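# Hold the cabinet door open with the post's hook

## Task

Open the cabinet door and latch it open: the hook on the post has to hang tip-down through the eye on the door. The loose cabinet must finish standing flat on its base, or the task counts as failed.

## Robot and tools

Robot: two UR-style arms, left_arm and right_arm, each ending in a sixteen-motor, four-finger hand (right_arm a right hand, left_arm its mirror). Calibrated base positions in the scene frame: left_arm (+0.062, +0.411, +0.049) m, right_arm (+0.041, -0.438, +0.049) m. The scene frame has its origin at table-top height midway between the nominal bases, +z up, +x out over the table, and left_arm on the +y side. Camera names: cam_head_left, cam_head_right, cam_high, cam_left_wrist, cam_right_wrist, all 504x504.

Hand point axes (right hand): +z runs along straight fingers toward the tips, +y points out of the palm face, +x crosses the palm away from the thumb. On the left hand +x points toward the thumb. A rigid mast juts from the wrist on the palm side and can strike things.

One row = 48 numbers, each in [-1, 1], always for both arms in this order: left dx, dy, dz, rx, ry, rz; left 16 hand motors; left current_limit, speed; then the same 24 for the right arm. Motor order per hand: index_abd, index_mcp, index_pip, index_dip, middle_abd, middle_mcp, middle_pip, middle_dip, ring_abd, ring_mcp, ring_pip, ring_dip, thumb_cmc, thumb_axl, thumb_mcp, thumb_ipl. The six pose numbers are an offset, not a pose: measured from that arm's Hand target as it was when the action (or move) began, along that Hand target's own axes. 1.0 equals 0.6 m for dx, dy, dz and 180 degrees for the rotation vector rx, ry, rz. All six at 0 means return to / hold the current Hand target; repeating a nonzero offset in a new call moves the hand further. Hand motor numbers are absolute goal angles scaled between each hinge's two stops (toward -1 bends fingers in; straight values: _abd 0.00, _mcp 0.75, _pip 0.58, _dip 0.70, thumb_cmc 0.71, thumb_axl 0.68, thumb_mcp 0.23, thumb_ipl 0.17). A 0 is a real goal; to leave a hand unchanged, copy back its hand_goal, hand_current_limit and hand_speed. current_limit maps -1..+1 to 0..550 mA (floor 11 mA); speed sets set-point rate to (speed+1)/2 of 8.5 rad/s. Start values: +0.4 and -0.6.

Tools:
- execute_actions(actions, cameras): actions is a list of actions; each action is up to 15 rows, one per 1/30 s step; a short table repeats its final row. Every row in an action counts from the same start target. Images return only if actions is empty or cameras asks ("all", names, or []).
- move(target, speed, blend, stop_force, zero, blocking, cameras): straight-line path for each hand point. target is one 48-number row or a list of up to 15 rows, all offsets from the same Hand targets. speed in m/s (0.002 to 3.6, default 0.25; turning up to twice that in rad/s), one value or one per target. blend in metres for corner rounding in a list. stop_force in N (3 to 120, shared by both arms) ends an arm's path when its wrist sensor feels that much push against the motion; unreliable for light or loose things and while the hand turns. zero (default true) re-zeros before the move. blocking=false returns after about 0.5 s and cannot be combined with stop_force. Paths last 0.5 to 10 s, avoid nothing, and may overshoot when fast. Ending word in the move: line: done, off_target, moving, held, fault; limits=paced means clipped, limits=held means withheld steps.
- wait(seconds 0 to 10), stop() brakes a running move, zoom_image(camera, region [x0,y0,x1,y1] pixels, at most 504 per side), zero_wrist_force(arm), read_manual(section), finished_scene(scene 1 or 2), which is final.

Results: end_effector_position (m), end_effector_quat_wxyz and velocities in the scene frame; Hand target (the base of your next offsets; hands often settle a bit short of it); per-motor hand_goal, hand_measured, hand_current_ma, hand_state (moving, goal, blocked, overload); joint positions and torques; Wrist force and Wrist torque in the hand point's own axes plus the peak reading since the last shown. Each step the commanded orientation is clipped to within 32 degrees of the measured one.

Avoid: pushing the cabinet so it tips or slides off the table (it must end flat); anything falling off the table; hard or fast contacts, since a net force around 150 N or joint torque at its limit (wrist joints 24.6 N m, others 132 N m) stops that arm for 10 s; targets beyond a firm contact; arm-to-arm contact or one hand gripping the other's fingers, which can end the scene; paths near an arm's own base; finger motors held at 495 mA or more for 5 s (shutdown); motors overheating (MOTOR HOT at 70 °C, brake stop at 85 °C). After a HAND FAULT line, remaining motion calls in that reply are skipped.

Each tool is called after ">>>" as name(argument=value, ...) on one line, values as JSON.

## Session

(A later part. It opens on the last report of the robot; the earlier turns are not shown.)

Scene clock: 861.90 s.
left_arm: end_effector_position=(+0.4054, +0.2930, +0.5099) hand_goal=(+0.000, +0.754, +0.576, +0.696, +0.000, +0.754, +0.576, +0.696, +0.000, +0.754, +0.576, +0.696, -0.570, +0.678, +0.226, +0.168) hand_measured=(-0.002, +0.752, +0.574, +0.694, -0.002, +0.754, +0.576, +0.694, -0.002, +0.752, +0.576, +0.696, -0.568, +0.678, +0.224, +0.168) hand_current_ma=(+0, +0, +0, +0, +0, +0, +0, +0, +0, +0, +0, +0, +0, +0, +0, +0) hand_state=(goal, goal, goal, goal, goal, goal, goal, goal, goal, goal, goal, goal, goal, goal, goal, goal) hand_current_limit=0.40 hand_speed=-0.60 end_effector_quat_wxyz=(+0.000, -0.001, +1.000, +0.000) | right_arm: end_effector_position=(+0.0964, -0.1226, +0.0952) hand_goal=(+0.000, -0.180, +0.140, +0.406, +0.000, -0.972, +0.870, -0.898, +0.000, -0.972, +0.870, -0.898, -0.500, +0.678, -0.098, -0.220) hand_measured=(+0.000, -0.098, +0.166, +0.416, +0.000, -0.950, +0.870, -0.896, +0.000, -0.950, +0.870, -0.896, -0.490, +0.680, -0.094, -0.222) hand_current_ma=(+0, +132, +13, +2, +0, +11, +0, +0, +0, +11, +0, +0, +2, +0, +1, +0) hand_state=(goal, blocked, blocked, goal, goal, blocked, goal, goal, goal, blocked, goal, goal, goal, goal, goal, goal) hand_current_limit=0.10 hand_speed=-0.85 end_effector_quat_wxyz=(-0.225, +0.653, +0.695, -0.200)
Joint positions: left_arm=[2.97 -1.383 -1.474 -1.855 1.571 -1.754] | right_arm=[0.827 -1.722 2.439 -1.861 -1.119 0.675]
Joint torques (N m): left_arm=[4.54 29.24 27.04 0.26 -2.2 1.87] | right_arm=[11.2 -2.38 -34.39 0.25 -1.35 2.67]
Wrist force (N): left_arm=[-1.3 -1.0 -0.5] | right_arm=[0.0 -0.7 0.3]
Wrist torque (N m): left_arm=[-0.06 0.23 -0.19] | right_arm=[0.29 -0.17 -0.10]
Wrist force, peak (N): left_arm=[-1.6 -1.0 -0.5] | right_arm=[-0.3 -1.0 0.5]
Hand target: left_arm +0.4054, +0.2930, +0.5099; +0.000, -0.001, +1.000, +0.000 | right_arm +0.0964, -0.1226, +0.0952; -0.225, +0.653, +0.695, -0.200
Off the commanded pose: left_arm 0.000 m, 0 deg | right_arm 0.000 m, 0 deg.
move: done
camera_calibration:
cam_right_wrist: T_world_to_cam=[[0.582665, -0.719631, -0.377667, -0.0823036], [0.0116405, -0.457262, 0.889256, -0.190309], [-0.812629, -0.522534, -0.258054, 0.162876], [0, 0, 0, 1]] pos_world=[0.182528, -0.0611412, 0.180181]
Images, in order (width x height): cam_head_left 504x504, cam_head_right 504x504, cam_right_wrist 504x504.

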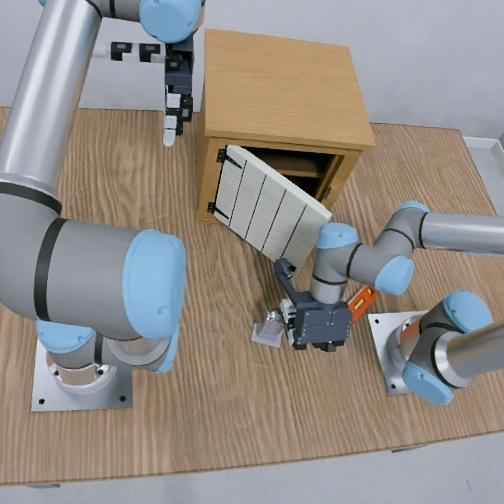

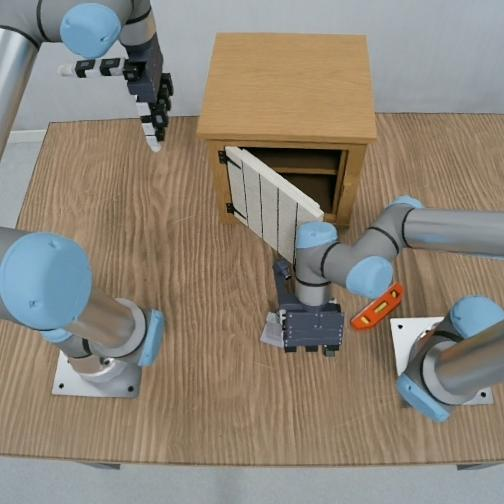

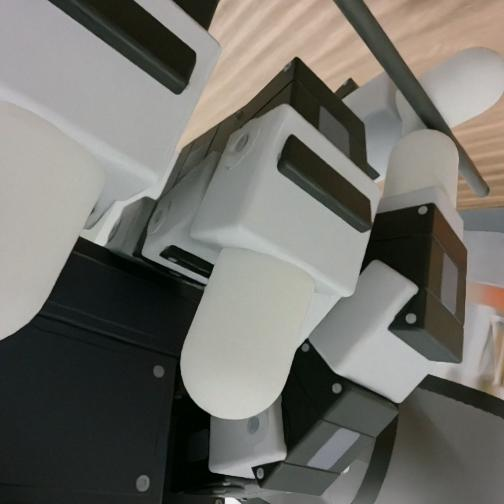

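>>> move(target=[0,0,0,0,0,0, 0,0.754,0.576,0.696,0,0.754,0.576,0.696,0,0.754,0.576,0.696,-0.571,0.678,0.226,0.168,0.4,-0.6, -0.0088,0.0708,-0.0518,-0.0959,-0.1339,-0.1458, 0,-0.18,0.139,0.406,0,-0.973,0.869,-0.899,0,-0.973,0.869,-0.899,-0.5,0.678,-0.099,-0.2205,0.1,-0.85], speed=0.08, cameras=["cam_right_wrist","cam_head_left","cam_head_right"])

>>> zoom_image(camera="cam_head_left", region=[250, 260, 350, 360])

>>> zoom_image(camera="cam_right_wrist", region=[304, 0, 504, 200])

Scene clock: 888.00 s.
left_arm: end_effector_position=(+0.4054, +0.2930, +0.5099) hand_goal=(+0.000, +0.754, +0.576, +0.696, +0.000, +0.754, +0.576, +0.696, +0.000, +0.754, +0.576, +0.696, -0.570, +0.678, +0.226, +0.168) hand_measured=(-0.002, +0.752, +0.574, +0.694, -0.002, +0.754, +0.576, +0.694, -0.002, +0.752, +0.576, +0.696, -0.568, +0.678, +0.224, +0.168) hand_current_ma=(+0, +0, +0, +0, +0, +0, +0, +0, +0, +0, +0, +0, +0, +0, +0, +0) hand_state=(goal, goal, goal, goal, goal, goal, goal, goal, goal, goal, goal, goal, goal, goal, goal, goal) hand_current_limit=0.40 hand_speed=-0.60 end_effector_quat_wxyz=(+0.000, -0.001, +1.000, +0.000) | right_arm: end_effector_position=(+0.1492, -0.1255, +0.0961) hand_goal=(+0.000, -0.180, +0.140, +0.406, +0.000, -0.972, +0.870, -0.898, +0.000, -0.972, +0.870, -0.898, -0.500, +0.678, -0.098, -0.220) hand_measured=(-0.002, -0.106, +0.166, +0.416, +0.000, -0.950, +0.870, -0.896, +0.000, -0.970, +0.870, -0.896, -0.490, +0.684, -0.096, -0.222) hand_current_ma=(+0, +108, +14, +2, +0, +10, +0, +0, +0, +0, +0, +0, +2, +1, +0, +0) hand_state=(goal, blocked, blocked, goal, goal, blocked, goal, goal, goal, goal, goal, goal, goal, goal, goal, goal) hand_current_limit=0.10 hand_speed=-0.85 end_effector_quat_wxyz=(-0.017, +0.450, +0.877, -0.170)
Joint positions: left_arm=[2.97 -1.383 -1.474 -1.855 1.571 -1.754] | right_arm=[0.979 -1.696 2.435 -1.967 -1.573 0.369]
Joint torques (N m): left_arm=[4.66 30.33 31.38 0.77 -2.13 1.76] | right_arm=[11.92 -16.47 -4.84 -3.76 -1.9 -2.63]
Wrist force (N): left_arm=[-1.4 -0.8 -0.6] | right_arm=[-0.5 -0.5 0.1]
Wrist torque (N m): left_arm=[-0.02 0.24 -0.20] | right_arm=[0.22 -0.12 -0.10]
Wrist force, peak (N): left_arm=[-1.4 -1.2 -0.6] | right_arm=[-1.6 -19.0 -29.1]
Hand target: left_arm +0.4054, +0.2930, +0.5099; +0.000, -0.001, +1.000, +0.000 | right_arm +0.1492, -0.1255, +0.0961; -0.017, +0.450, +0.877, -0.170
Off the commanded pose: left_arm 0.000 m, 0 deg | right_arm 0.000 m, 0 deg.
move: done
camera_calibration:
cam_right_wrist: T_world_to_cam=[[0.965034, -0.251862, -0.0726254, -0.142419], [-0.0359708, -0.401689, 0.915069, -0.181438], [-0.259644, -0.880461, -0.396703, 0.0905363], [0, 0, 0, 1]] pos_world=[0.15442, -0.029038, 0.191601]
Images, in order (width x height): cam_head_left 504x504, cam_head_right 504x504, cam_right_wrist 504x504.

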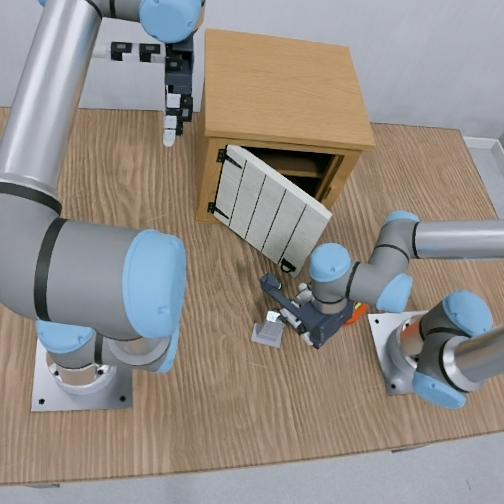

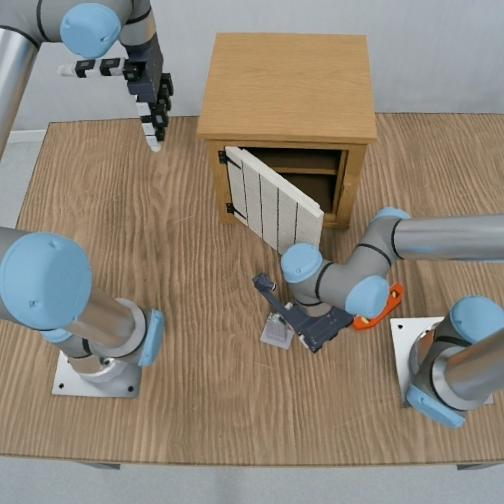

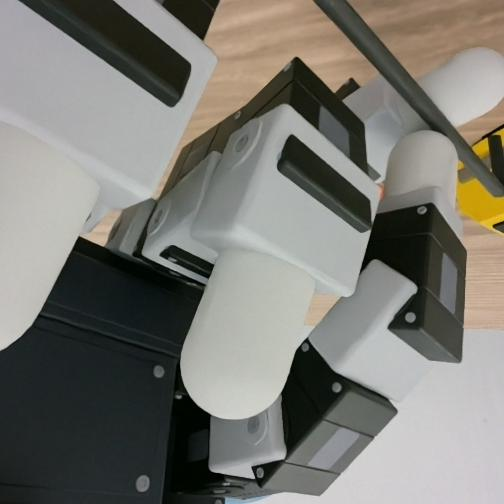

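Scaled by 5.040.

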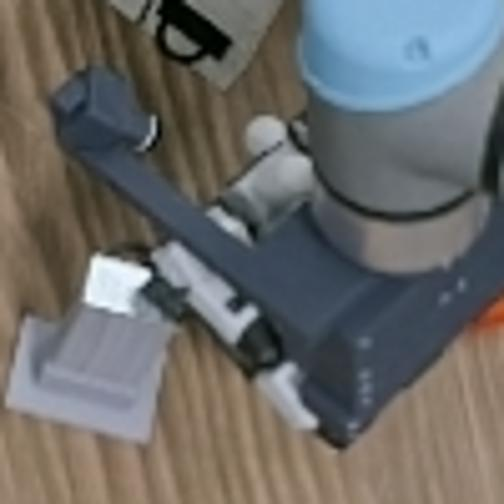

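Scaled by 2.520.

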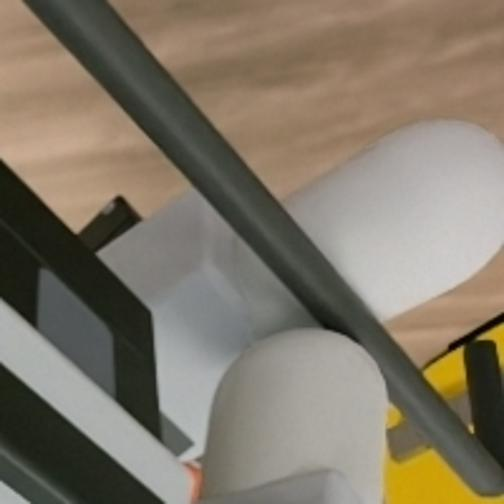

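>>> zoom_image(camera="cam_right_wrist", region=[424, 100, 504, 220])

Scaled by 4.200.

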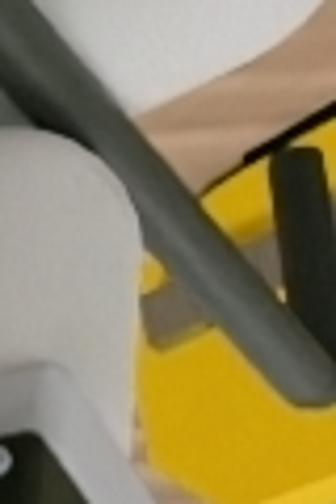

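>>> move(target=[[0,0,0,0,0,0, 0,0.754,0.576,0.696,0,0.754,0.576,0.696,0,0.754,0.576,0.696,-0.571,0.678,0.226,0.168,0.4,-0.6, 0,0,0,0,0,0, 0,-0.2,0.139,0.406,0,-0.973,0.869,-0.899,0,0.96,-0.737,-0.609,-0.5,0.678,-0.099,-0.2205,0.1,-0.8],[0,0,0,0,0,0, 0,0.754,0.576,0.696,0,0.754,0.576,0.696,0,0.754,0.576,0.696,-0.571,0.678,0.226,0.168,0.4,-0.6, 0.0065,0.0407,-0.0248,-0.0172,-0.0729,-0.0696, 0,-0.2,0.139,0.406,0,-0.973,0.869,-0.899,0,0.96,-0.737,-0.609,-0.5,0.678,-0.099,-0.2205,0.1,-0.8]], speed=0.08, cameras=["cam_right_wrist","cam_head_left","cam_head_right"])

>>> zoom_image(camera="cam_head_left", region=[250, 240, 350, 340])

>>> zoom_image(camera="cam_right_wrist", region=[304, 0, 504, 200])

Scene clock: 938.03 s.
left_arm: end_effector_position=(+0.4054, +0.2930, +0.5099) hand_goal=(+0.000, +0.754, +0.576, +0.696, +0.000, +0.754, +0.576, +0.696, +0.000, +0.754, +0.576, +0.696, -0.570, +0.678, +0.226, +0.168) hand_measured=(-0.002, +0.752, +0.574, +0.694, -0.002, +0.754, +0.576, +0.694, -0.002, +0.752, +0.576, +0.696, -0.568, +0.678, +0.224, +0.168) hand_current_ma=(+0, +0, +0, +0, +0, +0, +0, +0, +0, +0, +0, +0, +0, +0, +0, +0) hand_state=(goal, goal, goal, goal, goal, goal, goal, goal, goal, goal, goal, goal, goal, goal, goal, goal) hand_current_limit=0.40 hand_speed=-0.60 end_effector_quat_wxyz=(+0.000, -0.001, +1.000, +0.000) | right_arm: end_effector_position=(+0.1640, -0.1100, +0.1008) hand_goal=(+0.000, -0.200, +0.140, +0.406, +0.000, -0.972, +0.870, -0.898, +0.000, +0.960, -0.736, -0.608, -0.500, +0.678, -0.098, -0.220) hand_measured=(-0.002, -0.126, +0.168, +0.416, +0.000, -0.950, +0.870, -0.896, +0.062, -0.538, -0.444, -0.644, -0.492, +0.684, -0.098, -0.222) hand_current_ma=(+0, +109, +16, +2, +0, +10, +0, +0, +54, -302, +302, -26, +2, +1, +0, +0) hand_state=(goal, blocked, blocked, goal, goal, blocked, goal, goal, blocked, blocked, blocked, blocked, goal, goal, goal, goal) hand_current_limit=0.10 hand_speed=-0.80 end_effector_quat_wxyz=(+0.057, +0.356, +0.913, -0.189)
Joint positions: left_arm=[2.97 -1.383 -1.474 -1.855 1.571 -1.754] | right_arm=[1.05 -1.633 2.384 -1.957 -1.734 0.264]
Joint torques (N m): left_arm=[5.68 30.58 31.76 0.73 -2.25 1.8] | right_arm=[-0.69 -5.42 -18.51 -1.79 0.43 0.11]
Wrist force (N): left_arm=[-1.4 -0.7 -0.3] | right_arm=[-27.0 -41.3 -30.9]
Wrist torque (N m): left_arm=[-0.02 0.24 -0.20] | right_arm=[-1.71 3.00 -3.48]
Wrist force, peak (N): left_arm=[-1.8 -0.9 -0.5] | right_arm=[-43.8 -112.4 -48.8]
Hand target: left_arm +0.4054, +0.2930, +0.5099; +0.000, -0.001, +1.000, +0.000 | right_arm +0.1640, -0.1100, +0.1008; +0.057, +0.356, +0.913, -0.189 (not the last commanded pose)
Off the commanded pose: left_arm 0.000 m, 0 deg | right_arm 0.007 m, 4 deg.
FORCE FAULT: contact force on the right arm reached its limit, and that arm stopped. The contact can be on any part of that arm, not only on its tool. That arm's remaining commands of this call were not run. That arm is still stopped at the end of this call. That arm stays stopped for about 9 more seconds. Until then a move that you send moves the other arm only, and its call returns only when the move has ended. Once the stop has ended, the next robot result says so. If the stop ends while you think or write, that arm runs what you send next, counted from a new Hand target: where the arm stands when the stop ends. While its stop runs, that arm, its gripper or tool too, takes no new command. Until it ends, the stop uses up actions while you think or wait. An arm that is not stopped still takes commands.
move: fault (right_arm)
camera_calibration:
cam_right_wrist: T_world_to_cam=[[0.999279, -0.032093, 0.0202861, -0.14324], [-0.0297231, -0.328833, 0.94392, -0.174871], [-0.0236225, -0.943843, -0.32955, 0.0573226], [0, 0, 0, 1]] pos_world=[0.139293, -0.00799682, 0.186861]
Images, in order (width x height): cam_head_left 504x504, cam_head_right 504x504, cam_right_wrist 504x504.

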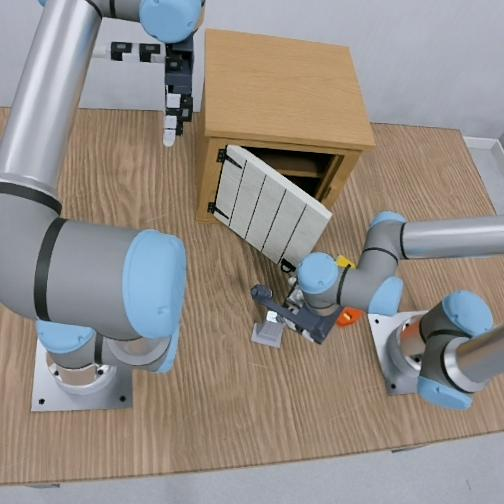

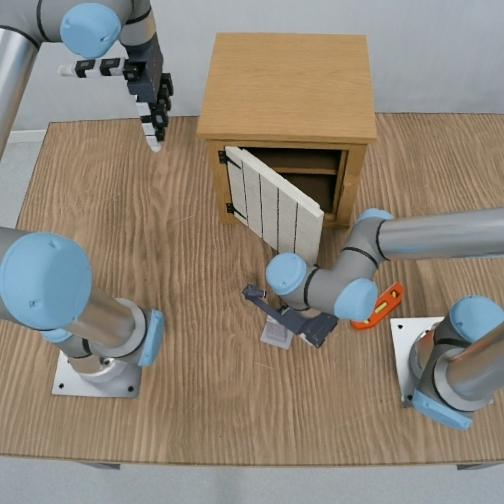

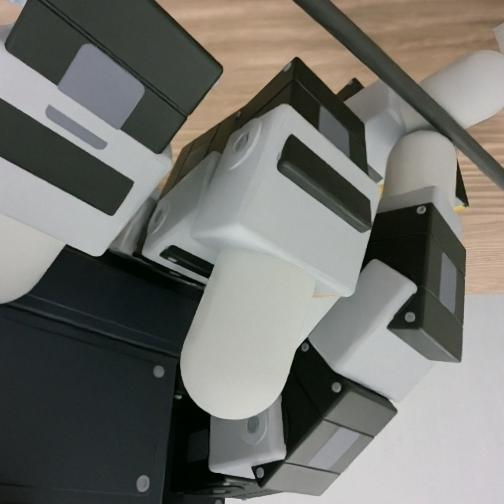

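Scaled by 5.040.

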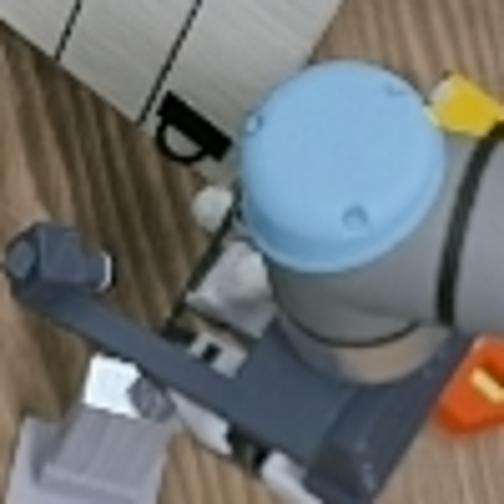

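Scaled by 2.520.

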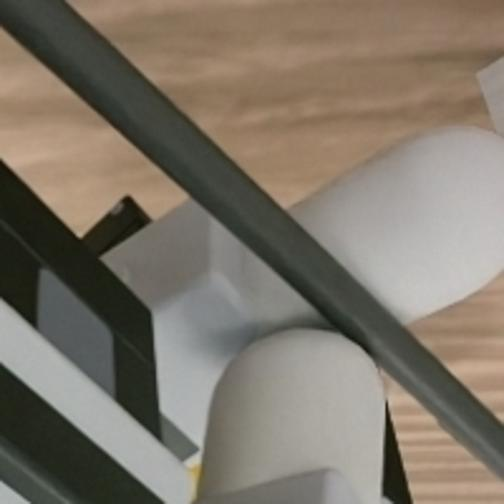

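>>> wait(seconds=8, cameras=[])

Scene clock: 963.80 s.
left_arm: end_effector_position=(+0.4054, +0.2930, +0.5099) hand_goal=(+0.000, +0.754, +0.576, +0.696, +0.000, +0.754, +0.576, +0.696, +0.000, +0.754, +0.576, +0.696, -0.570, +0.678, +0.226, +0.168) hand_measured=(-0.002, +0.752, +0.574, +0.694, -0.002, +0.754, +0.576, +0.694, -0.002, +0.752, +0.576, +0.696, -0.568, +0.678, +0.224, +0.168) hand_current_ma=(+0, +0, +0, +0, +0, +0, +0, +0, +0, +0, +0, +0, +0, +0, +0, +0) hand_state=(goal, goal, goal, goal, goal, goal, goal, goal, goal, goal, goal, goal, goal, goal, goal, goal) hand_current_limit=0.40 hand_speed=-0.60 end_effector_quat_wxyz=(+0.000, -0.001, +1.000, +0.000) | right_arm: end_effector_position=(+0.1643, -0.1100, +0.1013) hand_goal=(+0.000, -0.200, +0.140, +0.406, +0.000, -0.972, +0.870, -0.898, +0.000, +0.960, -0.736, -0.608, -0.500, +0.678, -0.098, -0.220) hand_measured=(-0.002, -0.126, +0.168, +0.416, +0.000, -0.950, +0.870, -0.896, +0.056, -0.534, -0.444, -0.642, -0.492, +0.684, -0.098, -0.222) hand_current_ma=(+0, +109, +16, +2, +0, +10, +0, +0, +45, -302, +302, -22, +2, +1, +0, +0) hand_state=(goal, blocked, blocked, goal, goal, blocked, goal, goal, blocked, blocked, blocked, blocked, goal, goal, goal, goal) hand_current_limit=0.10 hand_speed=-0.80 end_effector_quat_wxyz=(+0.058, +0.356, +0.914, -0.189)
Joint positions: left_arm=[2.97 -1.383 -1.474 -1.855 1.571 -1.754] | right_arm=[1.05 -1.634 2.384 -1.957 -1.735 0.264]
Joint torques (N m): left_arm=[5.35 30.22 31.22 1.1 -1.9 1.74] | right_arm=[-1.11 2.86 -19.28 -1.94 2.77 0.01]
Wrist force (N): left_arm=[-1.4 -0.9 -0.6] | right_arm=[-24.2 -38.9 -28.0]
Wrist torque (N m): left_arm=[-0.03 0.24 -0.20] | right_arm=[-1.53 2.56 -3.16]
Wrist force, peak (N): left_arm=[-1.7 -1.0 -0.7] | right_arm=[-27.2 -42.1 -32.1]
Hand target: left_arm +0.4054, +0.2930, +0.5099; +0.000, -0.001, +1.000, +0.000 | right_arm +0.1643, -0.1100, +0.1013; +0.058, +0.356, +0.914, -0.189 (not the last commanded pose)
Off the commanded pose: left_arm 0.000 m, 0 deg | right_arm 0.007 m, 4 deg.
FORCE FAULT, CONTINUED: the right arm's stop, for the force fault that an earlier result reported, is over. The rest of the stop counts as 19 of the actions that you can send in this scene. During its stop the right arm's controller moved it back a little. That arm's target is now where it stood when the stop ended, not its last command. That arm accepts commands again.
wait: 8.00 s; at rest from the start
No camera images: "cameras" was empty.

>>> move(target=[[0,0,0,0,0,0, 0,0.754,0.576,0.696,0,0.754,0.576,0.696,0,0.754,0.576,0.696,-0.571,0.678,0.226,0.168,0.4,-0.6, -0.005,-0.005,-0.005,0,0,0, 0,-0.2,0.139,0.406,0,-0.973,0.869,-0.899,0,-0.973,0.5,-0.899,-0.5,0.678,-0.099,-0.2205,0.1,-0.8],[0,0,0,0,0,0, 0,0.754,0.576,0.696,0,0.754,0.576,0.696,0,0.754,0.576,0.696,-0.571,0.678,0.226,0.168,0.4,-0.6, -0.025,0,-0.008,0,0,0, 0,-0.2,0.139,0.406,0,-0.973,0.869,-0.899,0,-0.973,0.869,-0.899,-0.5,0.678,-0.099,-0.2205,0.1,-0.8]], speed=0.05, cameras=["cam_right_wrist","cam_head_left","cam_head_right"])

>>> zoom_image(camera="cam_head_left", region=[250, 240, 350, 340])

>>> zoom_image(camera="cam_right_wrist", region=[304, 0, 504, 200])

Scene clock: 971.87 s.
left_arm: end_effector_position=(+0.4054, +0.2930, +0.5099) hand_goal=(+0.000, +0.754, +0.576, +0.696, +0.000, +0.754, +0.576, +0.696, +0.000, +0.754, +0.576, +0.696, -0.570, +0.678, +0.226, +0.168) hand_measured=(-0.002, +0.752, +0.574, +0.694, -0.002, +0.754, +0.576, +0.694, -0.002, +0.752, +0.576, +0.696, -0.568, +0.678, +0.224, +0.168) hand_current_ma=(+0, +0, +0, +0, +0, +0, +0, +0, +0, +0, +0, +0, +0, +0, +0, +0) hand_state=(goal, goal, goal, goal, goal, goal, goal, goal, goal, goal, goal, goal, goal, goal, goal, goal) hand_current_limit=0.40 hand_speed=-0.60 end_effector_quat_wxyz=(+0.000, -0.001, +1.000, +0.000) | right_arm: end_effector_position=(+0.1756, -0.1176, +0.1094) hand_goal=(+0.000, -0.200, +0.140, +0.406, +0.000, -0.972, +0.870, -0.898, +0.000, -0.972, +0.870, -0.898, -0.500, +0.678, -0.098, -0.220) hand_measured=(-0.004, -0.126, +0.168, +0.416, +0.000, -0.950, +0.870, -0.896, +0.002, -0.948, +0.870, -0.902, -0.492, +0.684, -0.098, -0.222) hand_current_ma=(+0, +109, +16, +2, +0, +10, +0, +0, +0, +13, +0, +0, +2, +1, +0, +0) hand_state=(goal, blocked, blocked, goal, goal, blocked, goal, goal, goal, blocked, goal, goal, goal, goal, goal, goal) hand_current_limit=0.10 hand_speed=-0.80 end_effector_quat_wxyz=(+0.058, +0.356, +0.914, -0.189)
Joint positions: left_arm=[2.97 -1.383 -1.474 -1.855 1.571 -1.754] | right_arm=[1.012 -1.667 2.387 -1.934 -1.749 0.227]
Joint torques (N m): left_arm=[5.87 30.56 31.35 1.25 -2.04 1.57] | right_arm=[-14.03 -20.43 -5.77 0.15 -2.23 -2.37]
Wrist force (N): left_arm=[-1.2 -0.6 -0.5] | right_arm=[-1.1 -1.6 0.7]
Wrist torque (N m): left_arm=[-0.01 0.21 -0.19] | right_arm=[0.08 -0.15 -0.18]
Wrist force, peak (N): left_arm=[-1.6 -0.9 -0.6] | right_arm=[-24.4 -39.2 -28.2]
Hand target: left_arm +0.4054, +0.2930, +0.5099; +0.000, -0.001, +1.000, +0.000 | right_arm +0.1756, -0.1176, +0.1094; +0.058, +0.356, +0.914, -0.189
Off the commanded pose: left_arm 0.000 m, 0 deg | right_arm 0.000 m, 0 deg.
move: done
camera_calibration:
cam_right_wrist: T_world_to_cam=[[0.999256, -0.0316604, 0.0220153, -0.155378], [-0.0312259, -0.329339, 0.943695, -0.184885], [-0.0226273, -0.943681, -0.330083, 0.0532087], [0, 0, 0, 1]] pos_world=[0.150693, -0.0155972, 0.195459]
Images, in order (width x height): cam_head_left 504x504, cam_head_right 504x504, cam_right_wrist 504x504.

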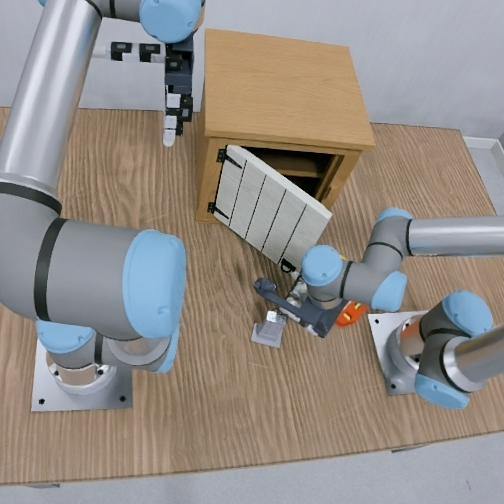

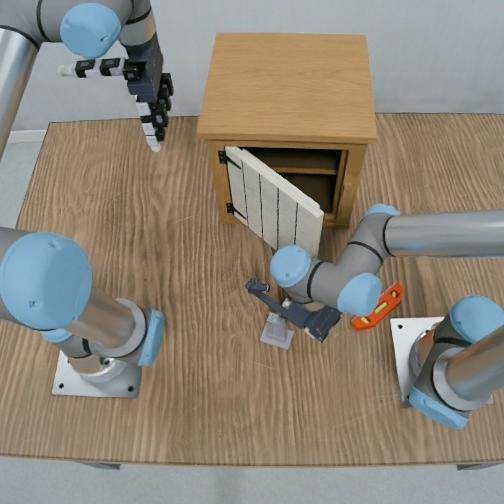

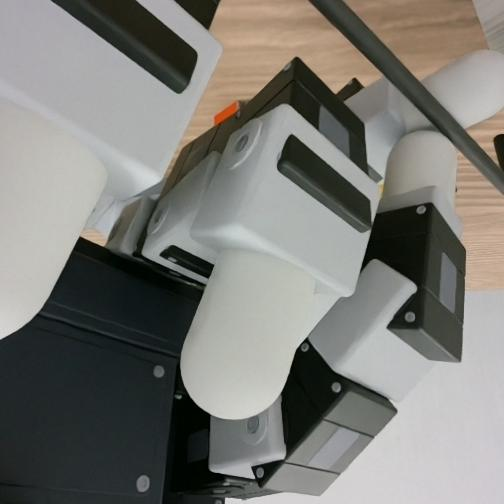

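Scaled by 5.040.

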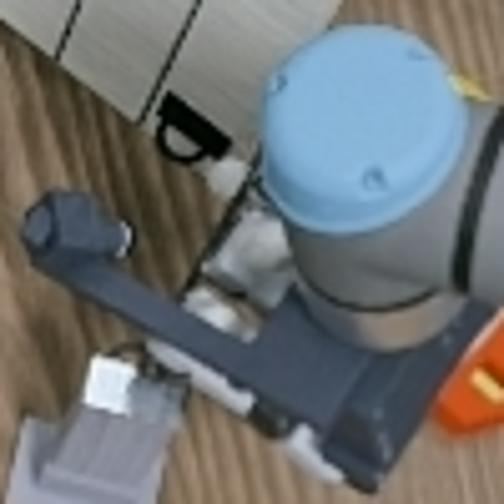

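Scaled by 2.520.

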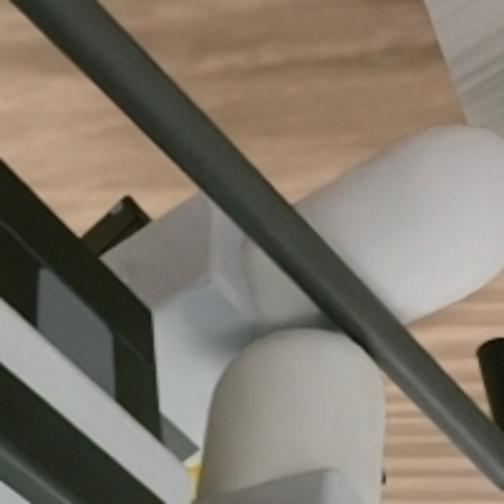

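>>> move(target=[0,0,0,0,0,0, 0,0.754,0.576,0.696,0,0.754,0.576,0.696,0,0.754,0.576,0.696,-0.571,0.678,0.226,0.168,0.4,-0.6, -0.0148,0.0442,-0.0182,-0.0079,-0.0379,-0.0811, 0,-0.2,0.139,0.406,0,-0.973,0.869,-0.899,0,-0.973,0.869,-0.899,-0.5,0.678,-0.099,-0.2205,0.1,-0.8], speed=0.05, cameras=["cam_right_wrist","cam_head_left","cam_head_right"])

>>> zoom_image(camera="cam_head_left", region=[250, 240, 350, 340])

>>> zoom_image(camera="cam_right_wrist", region=[304, 0, 504, 200])

Scene clock: 1020.17 s.
left_arm: end_effector_position=(+0.4054, +0.2930, +0.5099) hand_goal=(+0.000, +0.754, +0.576, +0.696, +0.000, +0.754, +0.576, +0.696, +0.000, +0.754, +0.576, +0.696, -0.570, +0.678, +0.226, +0.168) hand_measured=(-0.002, +0.752, +0.574, +0.694, -0.002, +0.754, +0.576, +0.694, -0.002, +0.752, +0.576, +0.696, -0.568, +0.678, +0.224, +0.168) hand_current_ma=(+0, +0, +0, +0, +0, +0, +0, +0, +0, +0, +0, +0, +0, +0, +0, +0) hand_state=(goal, goal, goal, goal, goal, goal, goal, goal, goal, goal, goal, goal, goal, goal, goal, goal) hand_current_limit=0.40 hand_speed=-0.60 end_effector_quat_wxyz=(+0.000, -0.001, +1.000, +0.000) | right_arm: end_effector_position=(+0.2003, -0.1010, +0.1135) hand_goal=(+0.000, -0.200, +0.140, +0.406, +0.000, -0.972, +0.870, -0.898, +0.000, -0.972, +0.870, -0.898, -0.500, +0.678, -0.098, -0.220) hand_measured=(-0.020, -0.084, +0.194, +0.412, +0.000, -0.950, +0.870, -0.896, +0.002, -0.948, +0.870, -0.902, -0.514, +0.668, -0.208, -0.292) hand_current_ma=(-7, +248, +52, +1, +0, +10, +0, +0, +0, +13, +0, +0, -4, -4, -302, -157) hand_state=(blocked, blocked, blocked, goal, goal, blocked, goal, goal, goal, blocked, goal, goal, goal, goal, blocked, blocked) hand_current_limit=0.10 hand_speed=-0.80 end_effector_quat_wxyz=(+0.092, +0.224, +0.948, -0.204)
Joint positions: left_arm=[2.97 -1.383 -1.474 -1.855 1.571 -1.754] | right_arm=[0.992 -1.638 2.361 -1.955 -1.876 -0.05]
Joint torques (N m): left_arm=[4.34 31.01 31.65 1.4 -1.68 1.76] | right_arm=[-14.71 -5.56 -37.7 -6.32 -3.01 -2.72]
Wrist force (N): left_arm=[-1.3 -0.8 -0.5] | right_arm=[2.0 -15.2 -0.1]
Wrist torque (N m): left_arm=[-0.04 0.23 -0.20] | right_arm=[-0.21 -0.11 0.04]
Wrist force, peak (N): left_arm=[-1.4 -1.1 -0.6] | right_arm=[1.8 -15.5 -0.2]
Hand target: left_arm +0.4054, +0.2930, +0.5099; +0.000, -0.001, +1.000, +0.000 | right_arm +0.2003, -0.1010, +0.1135; +0.092, +0.224, +0.948, -0.204
Off the commanded pose: left_arm 0.000 m, 0 deg | right_arm 0.000 m, 0 deg.
move: done
camera_calibration:
cam_right_wrist: T_world_to_cam=[[0.969721, 0.243815, 0.013946, -0.144977], [0.0550498, -0.27387, 0.96019, -0.196131], [0.237928, -0.930349, -0.279, 0.0141172], [0, 0, 0, 1]] pos_world=[0.148026, -0.00523272, 0.194283]
Images, in order (width x height): cam_head_left 504x504, cam_head_right 504x504, cam_right_wrist 504x504.

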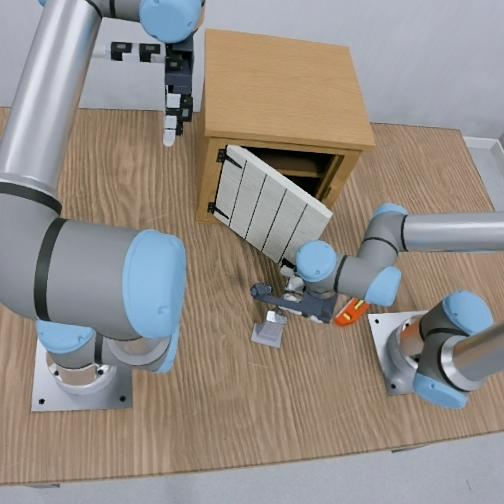

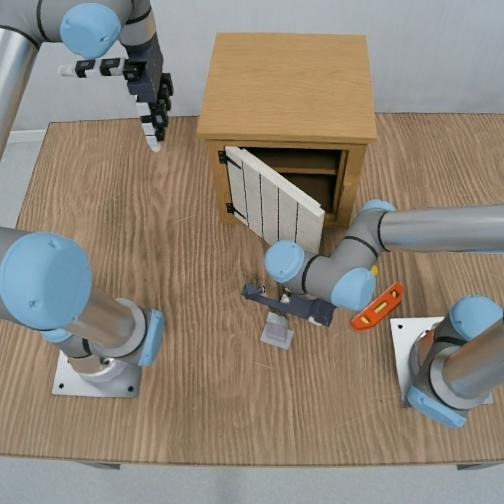

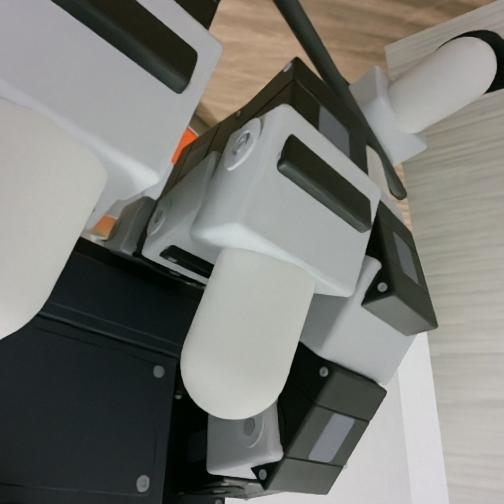

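Scaled by 5.040.

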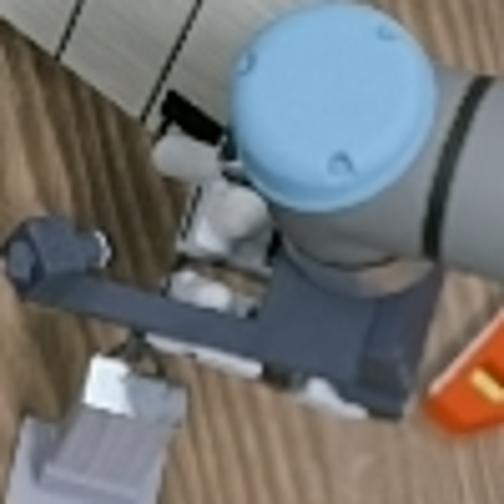

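Scaled by 2.520.

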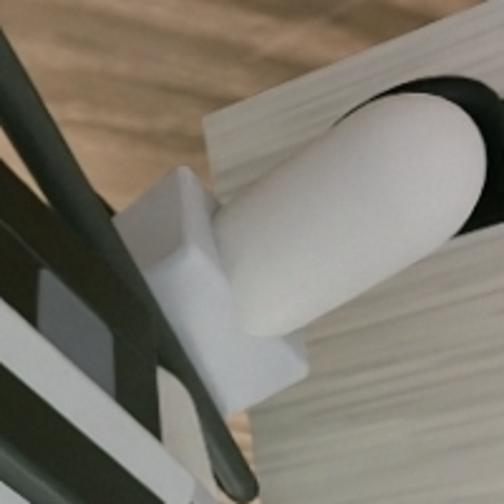

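>>> zoom_image(camera="cam_right_wrist", region=[354, 100, 434, 220])

>>> zoom_image(camera="cam_head_left", region=[265, 255, 325, 315])

Scaled by 4.200.

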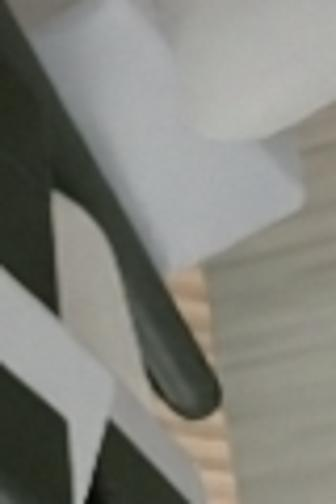

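Scaled by 8.400.

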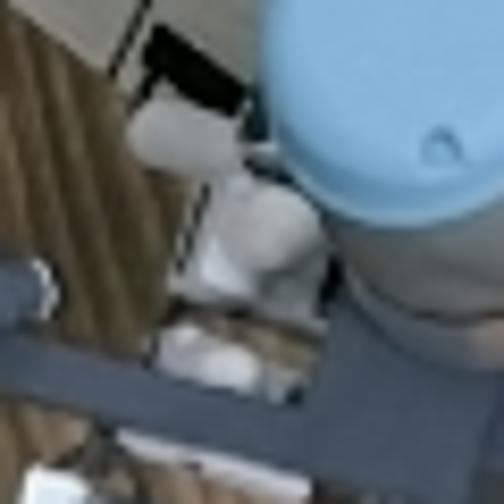

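>>> move(target=[0,0,0,0,0,0, 0,0.754,0.576,0.696,0,0.754,0.576,0.696,0,0.754,0.576,0.696,-0.571,0.678,0.226,0.168,0.4,-0.6, 0.0407,-0.0082,0.0937,-0.0126,0.2356,-0.0101, 0,-0.1,0.139,0.406,0,-0.973,0.869,-0.899,0,-0.973,0.869,-0.899,-0.5,0.678,-0.18,-0.3,0.1,-0.8], speed=0.06, cameras=["cam_right_wrist","cam_head_left","cam_head_right"])

>>> zoom_image(camera="cam_head_left", region=[250, 260, 350, 360])

>>> zoom_image(camera="cam_right_wrist", region=[304, 0, 504, 200])

Scene clock: 1120.30 s.
left_arm: end_effector_position=(+0.4054, +0.2930, +0.5099) hand_goal=(+0.000, +0.754, +0.576, +0.696, +0.000, +0.754, +0.576, +0.696, +0.000, +0.754, +0.576, +0.696, -0.570, +0.678, +0.226, +0.168) hand_measured=(-0.002, +0.752, +0.574, +0.694, -0.002, +0.754, +0.576, +0.694, -0.002, +0.752, +0.576, +0.696, -0.568, +0.678, +0.224, +0.168) hand_current_ma=(+0, +0, +0, +0, +0, +0, +0, +0, +0, +0, +0, +0, +0, +0, +0, +0) hand_state=(goal, goal, goal, goal, goal, goal, goal, goal, goal, goal, goal, goal, goal, goal, goal, goal) hand_current_limit=0.40 hand_speed=-0.60 end_effector_quat_wxyz=(+0.000, -0.001, +1.000, +0.000) | right_arm: end_effector_position=(+0.1811, -0.1196, +0.0581) hand_goal=(+0.000, -0.100, +0.140, +0.406, +0.000, -0.972, +0.870, -0.898, +0.000, -0.972, +0.870, -0.898, -0.500, +0.678, -0.180, -0.300) hand_measured=(-0.002, -0.078, +0.152, +0.410, +0.000, -0.950, +0.870, -0.896, +0.002, -0.948, +0.870, -0.902, -0.500, +0.678, -0.186, -0.302) hand_current_ma=(+0, +11, +3, +0, +0, +10, +0, +0, +0, +13, +0, +0, +0, +0, -1, +0) hand_state=(goal, blocked, goal, goal, goal, blocked, goal, goal, goal, blocked, goal, goal, goal, goal, goal, goal) hand_current_limit=0.10 hand_speed=-0.80 end_effector_quat_wxyz=(-0.256, +0.266, +0.925, -0.092)
Joint positions: left_arm=[2.97 -1.383 -1.474 -1.855 1.571 -1.754] | right_arm=[0.497 -1.648 2.51 -1.926 -1.345 -0.561]
Joint torques (N m): left_arm=[3.99 30.9 31.6 1.55 -1.52 1.75] | right_arm=[-12.55 -2.08 -2.35 0.75 1.91 -2.51]
Wrist force (N): left_arm=[-1.3 -0.7 -0.5] | right_arm=[-0.4 -1.1 0.0]
Wrist torque (N m): left_arm=[-0.02 0.23 -0.19] | right_arm=[0.16 0.05 0.07]
Wrist force, peak (N): left_arm=[-1.6 -1.1 -0.5] | right_arm=[1.9 -15.7 -0.4]
Hand target: left_arm +0.4054, +0.2930, +0.5099; +0.000, -0.001, +1.000, +0.000 | right_arm +0.1811, -0.1196, +0.0581; -0.256, +0.266, +0.925, -0.092
Off the commanded pose: left_arm 0.000 m, 0 deg | right_arm 0.000 m, 0 deg.
move: done
camera_calibration:
cam_right_wrist: T_world_to_cam=[[0.861542, 0.129553, -0.490877, -0.0858244], [0.450184, -0.641919, 0.620704, -0.242887], [-0.234689, -0.755748, -0.611364, 0.111741], [0, 0, 0, 1]] pos_world=[0.209509, -0.0603468, 0.176946]
Images, in order (width x height): cam_head_left 504x504, cam_head_right 504x504, cam_right_wrist 504x504.

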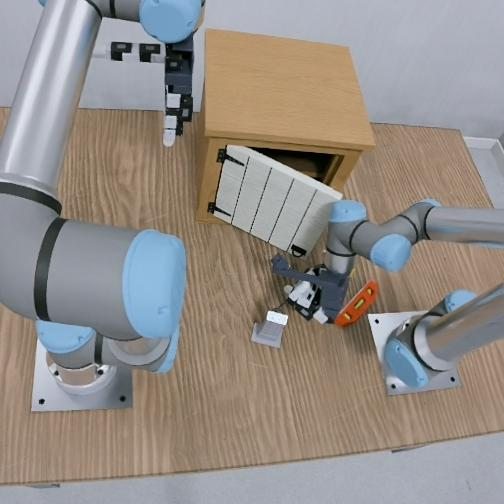

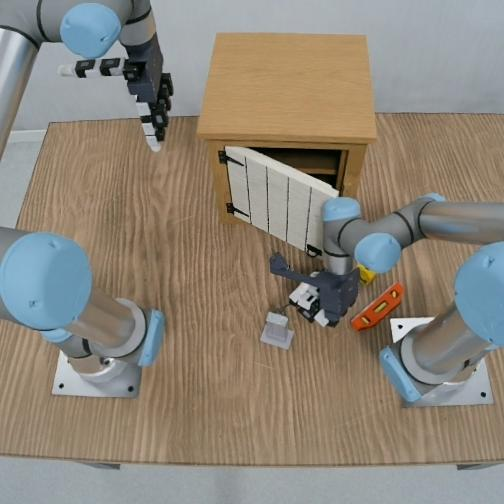

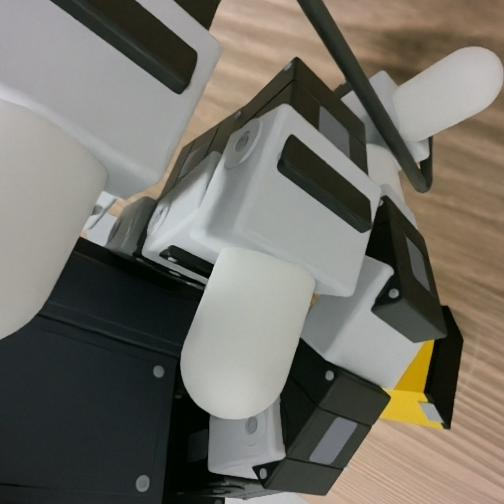

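Scaled by 5.040.

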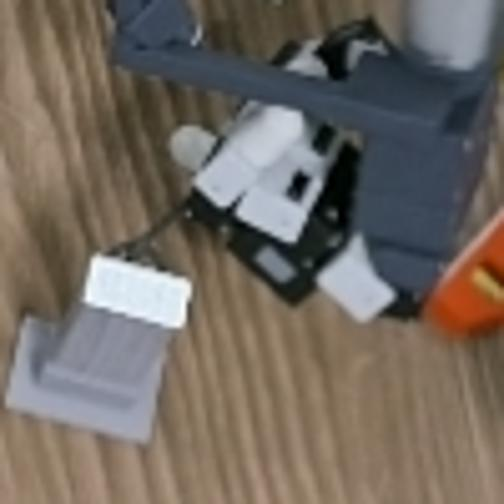

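Scaled by 2.520.

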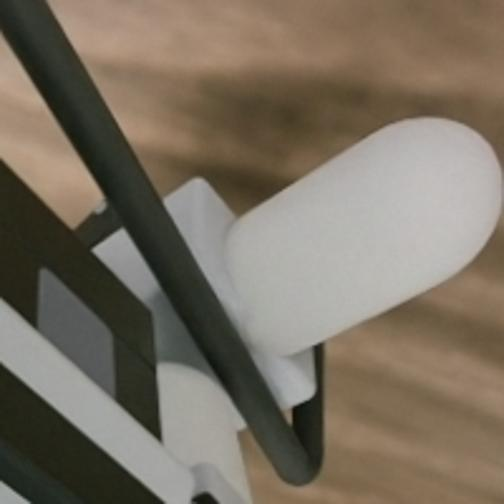

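>>> execute_actions(actions=[], cameras=["cam_head_left","cam_head_right","cam_right_wrist"])

Scene clock: 1156.83 s.
left_arm: end_effector_position=(+0.4054, +0.2930, +0.5099) hand_goal=(+0.000, +0.754, +0.576, +0.696, +0.000, +0.754, +0.576, +0.696, +0.000, +0.754, +0.576, +0.696, -0.570, +0.678, +0.226, +0.168) hand_measured=(-0.002, +0.752, +0.574, +0.694, -0.002, +0.754, +0.576, +0.694, -0.002, +0.752, +0.576, +0.696, -0.568, +0.678, +0.224, +0.168) hand_current_ma=(+0, +0, +0, +0, +0, +0, +0, +0, +0, +0, +0, +0, +0, +0, +0, +0) hand_state=(goal, goal, goal, goal, goal, goal, goal, goal, goal, goal, goal, goal, goal, goal, goal, goal) hand_current_limit=0.40 hand_speed=-0.60 end_effector_quat_wxyz=(+0.000, -0.001, +1.000, +0.000) | right_arm: end_effector_position=(+0.1811, -0.1196, +0.0581) hand_goal=(+0.000, -0.100, +0.140, +0.406, +0.000, -0.972, +0.870, -0.898, +0.000, -0.972, +0.870, -0.898, -0.500, +0.678, -0.180, -0.300) hand_measured=(-0.002, -0.078, +0.152, +0.410, +0.000, -0.950, +0.870, -0.896, +0.002, -0.948, +0.870, -0.902, -0.500, +0.678, -0.186, -0.302) hand_current_ma=(+0, +11, +3, +0, +0, +10, +0, +0, +0, +13, +0, +0, +0, +0, -1, +0) hand_state=(goal, blocked, goal, goal, goal, blocked, goal, goal, goal, blocked, goal, goal, goal, goal, goal, goal) hand_current_limit=0.10 hand_speed=-0.80 end_effector_quat_wxyz=(-0.256, +0.266, +0.925, -0.092)
Joint positions: left_arm=[2.97 -1.383 -1.474 -1.855 1.571 -1.754] | right_arm=[0.497 -1.648 2.51 -1.926 -1.345 -0.561]
Joint velocities: within noise
Joint torques (N m): left_arm=[4.86 30.16 30.77 1.41 -1.84 1.8] | right_arm=[-13.72 -2.52 -2.98 0.57 1.87 -2.51]
Wrist force (N): left_arm=[-1.3 -0.7 -0.4] | right_arm=[-0.6 -0.8 0.1]
Wrist torque (N m): left_arm=[-0.02 0.23 -0.20] | right_arm=[0.18 0.06 0.07]
Wrist force, peak (N): left_arm=[-1.4 -1.0 -0.7] | right_arm=[-0.4 -1.3 0.1]
Hand target: left_arm +0.4054, +0.2930, +0.5099; +0.000, -0.001, +1.000, +0.000 | right_arm +0.1811, -0.1196, +0.0581; -0.256, +0.266, +0.925, -0.092
Off the commanded pose: left_arm 0.000 m, 0 deg | right_arm 0.000 m, 0 deg.
camera_calibration:
cam_right_wrist: T_world_to_cam=[[0.861468, 0.129566, -0.491005, -0.0857853], [0.450278, -0.641936, 0.620618, -0.242892], [-0.234783, -0.755732, -0.611348, 0.111759], [0, 0, 0, 1]] pos_world=[0.209509, -0.0603468, 0.176946]
Images, in order (width x height): cam_head_left 504x504, cam_head_right 504x504, cam_right_wrist 504x504.

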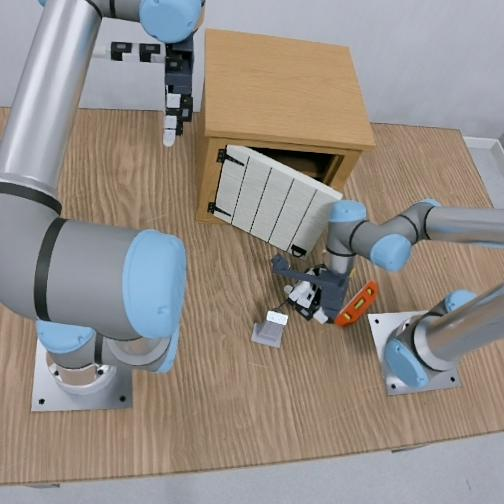

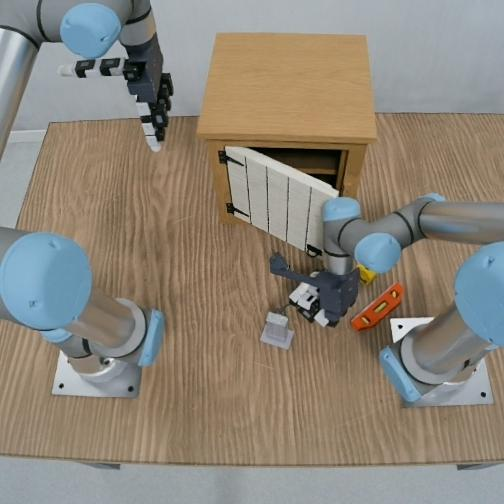

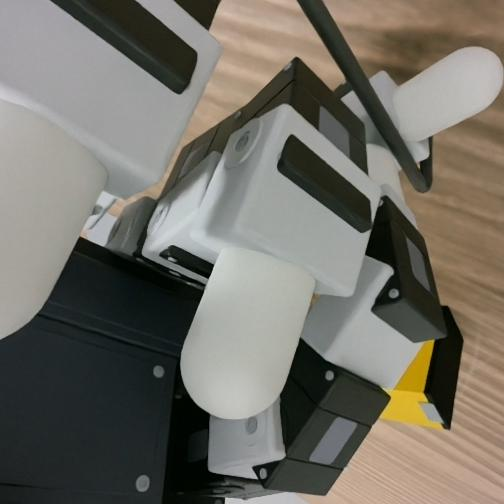

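>>> zoom_image(camera="cam_head_left", region=[240, 210, 380, 350])

>>> zoom_image(camera="cam_head_right", region=[250, 210, 390, 350])

>>> zoom_image(camera="cam_right_wrist", region=[254, 0, 504, 250])

Scaled by 3.600.

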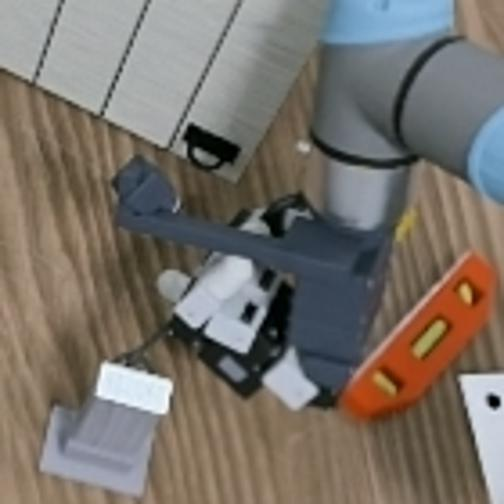

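Scaled by 3.600.

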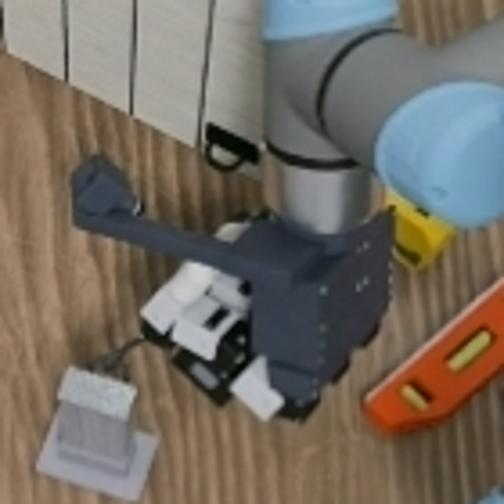

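Scaled by 2.016.

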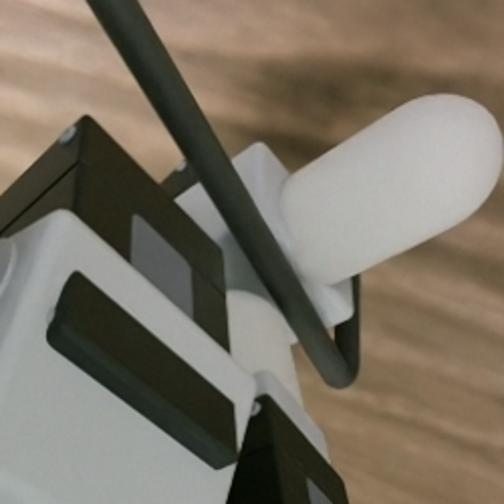

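>>> move(target=[0,0,0,0,0,0, 0,0.754,0.576,0.696,0,0.754,0.576,0.696,0,0.754,0.576,0.696,-0.571,0.678,0.226,0.168,0.4,-0.6, 0,0,0,0,0,0, 0,-0.10,0.139,-0.10,0,-0.973,0.869,-0.899,0,-0.973,0.869,-0.899,-0.5,0.678,0.2865,-0.957,0.1,-0.8], cameras=["cam_head_left","cam_head_right","cam_right_wrist"])

Scene clock: 1245.93 s.
left_arm: end_effector_position=(+0.4054, +0.2930, +0.5099) hand_goal=(+0.000, +0.754, +0.576, +0.696, +0.000, +0.754, +0.576, +0.696, +0.000, +0.754, +0.576, +0.696, -0.570, +0.678, +0.226, +0.168) hand_measured=(-0.002, +0.752, +0.574, +0.694, -0.002, +0.754, +0.576, +0.694, -0.002, +0.752, +0.576, +0.696, -0.568, +0.678, +0.224, +0.168) hand_current_ma=(+0, +0, +0, +0, +0, +0, +0, +0, +0, +0, +0, +0, +0, +0, +0, +0) hand_state=(goal, goal, goal, goal, goal, goal, goal, goal, goal, goal, goal, goal, goal, goal, goal, goal) hand_current_limit=0.40 hand_speed=-0.60 end_effector_quat_wxyz=(+0.000, -0.001, +1.000, +0.000) | right_arm: end_effector_position=(+0.1811, -0.1197, +0.0581) hand_goal=(+0.000, -0.100, +0.140, -0.100, +0.000, -0.972, +0.870, -0.898, +0.000, -0.972, +0.870, -0.898, -0.500, +0.678, +0.286, -0.956) hand_measured=(+0.000, -0.078, +0.152, -0.096, +0.000, -0.950, +0.870, -0.896, +0.002, -0.948, +0.870, -0.902, -0.498, +0.678, +0.278, -0.954) hand_current_ma=(+0, +11, +3, +0, +0, +10, +0, +0, +0, +13, +0, +0, +0, +0, -2, +0) hand_state=(goal, blocked, goal, goal, goal, blocked, goal, goal, goal, blocked, goal, goal, goal, goal, goal, goal) hand_current_limit=0.10 hand_speed=-0.80 end_effector_quat_wxyz=(-0.256, +0.266, +0.925, -0.092)
Joint positions: left_arm=[2.97 -1.383 -1.474 -1.855 1.571 -1.754] | right_arm=[0.497 -1.648 2.51 -1.926 -1.345 -0.561]
Joint torques (N m): left_arm=[4.25 30.1 31.21 1.75 -1.95 1.74] | right_arm=[-13.87 -2.67 -3.82 0.33 1.67 -2.38]
Wrist force (N): left_arm=[-1.5 -0.9 -0.6] | right_arm=[-0.4 -1.0 0.3]
Wrist torque (N m): left_arm=[-0.03 0.25 -0.20] | right_arm=[0.15 0.03 0.08]
Wrist force, peak (N): left_arm=[-1.6 -1.0 -0.5] | right_arm=[-0.6 -1.3 0.3]
Hand target: left_arm +0.4054, +0.2930, +0.5099; +0.000, -0.001, +1.000, +0.000 | right_arm +0.1811, -0.1196, +0.0581; -0.256, +0.266, +0.925, -0.092
Off the commanded pose: left_arm 0.000 m, 0 deg | right_arm 0.000 m, 0 deg.
move: done
camera_calibration:
cam_right_wrist: T_world_to_cam=[[0.861468, 0.129566, -0.491005, -0.0857853], [0.450278, -0.641936, 0.620618, -0.242892], [-0.234783, -0.755732, -0.611348, 0.111759], [0, 0, 0, 1]] pos_world=[0.209509, -0.0603468, 0.176946]
Images, in order (width x height): cam_head_left 504x504, cam_head_right 504x504, cam_right_wrist 504x504.

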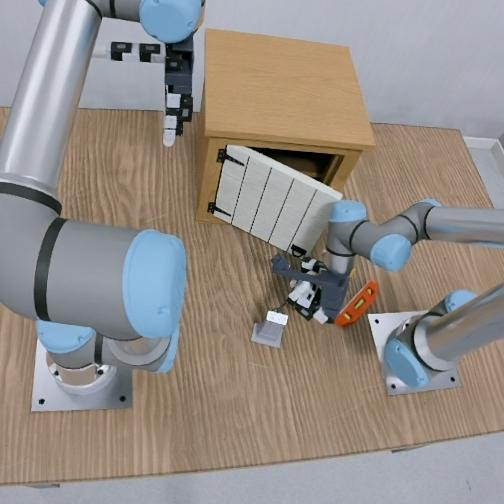

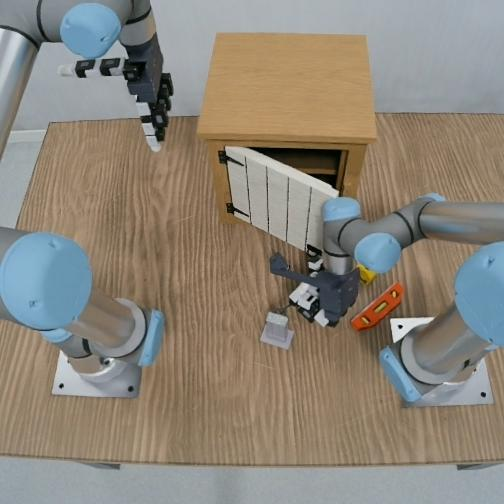

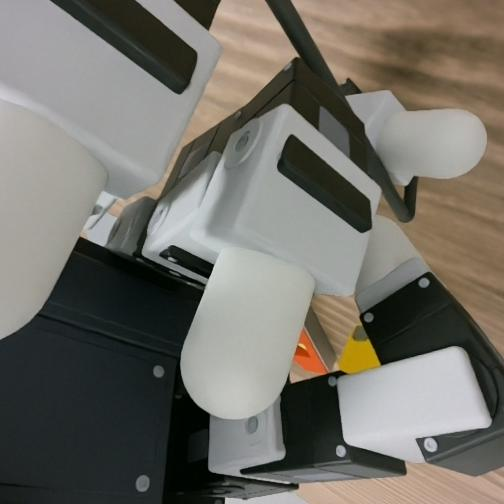

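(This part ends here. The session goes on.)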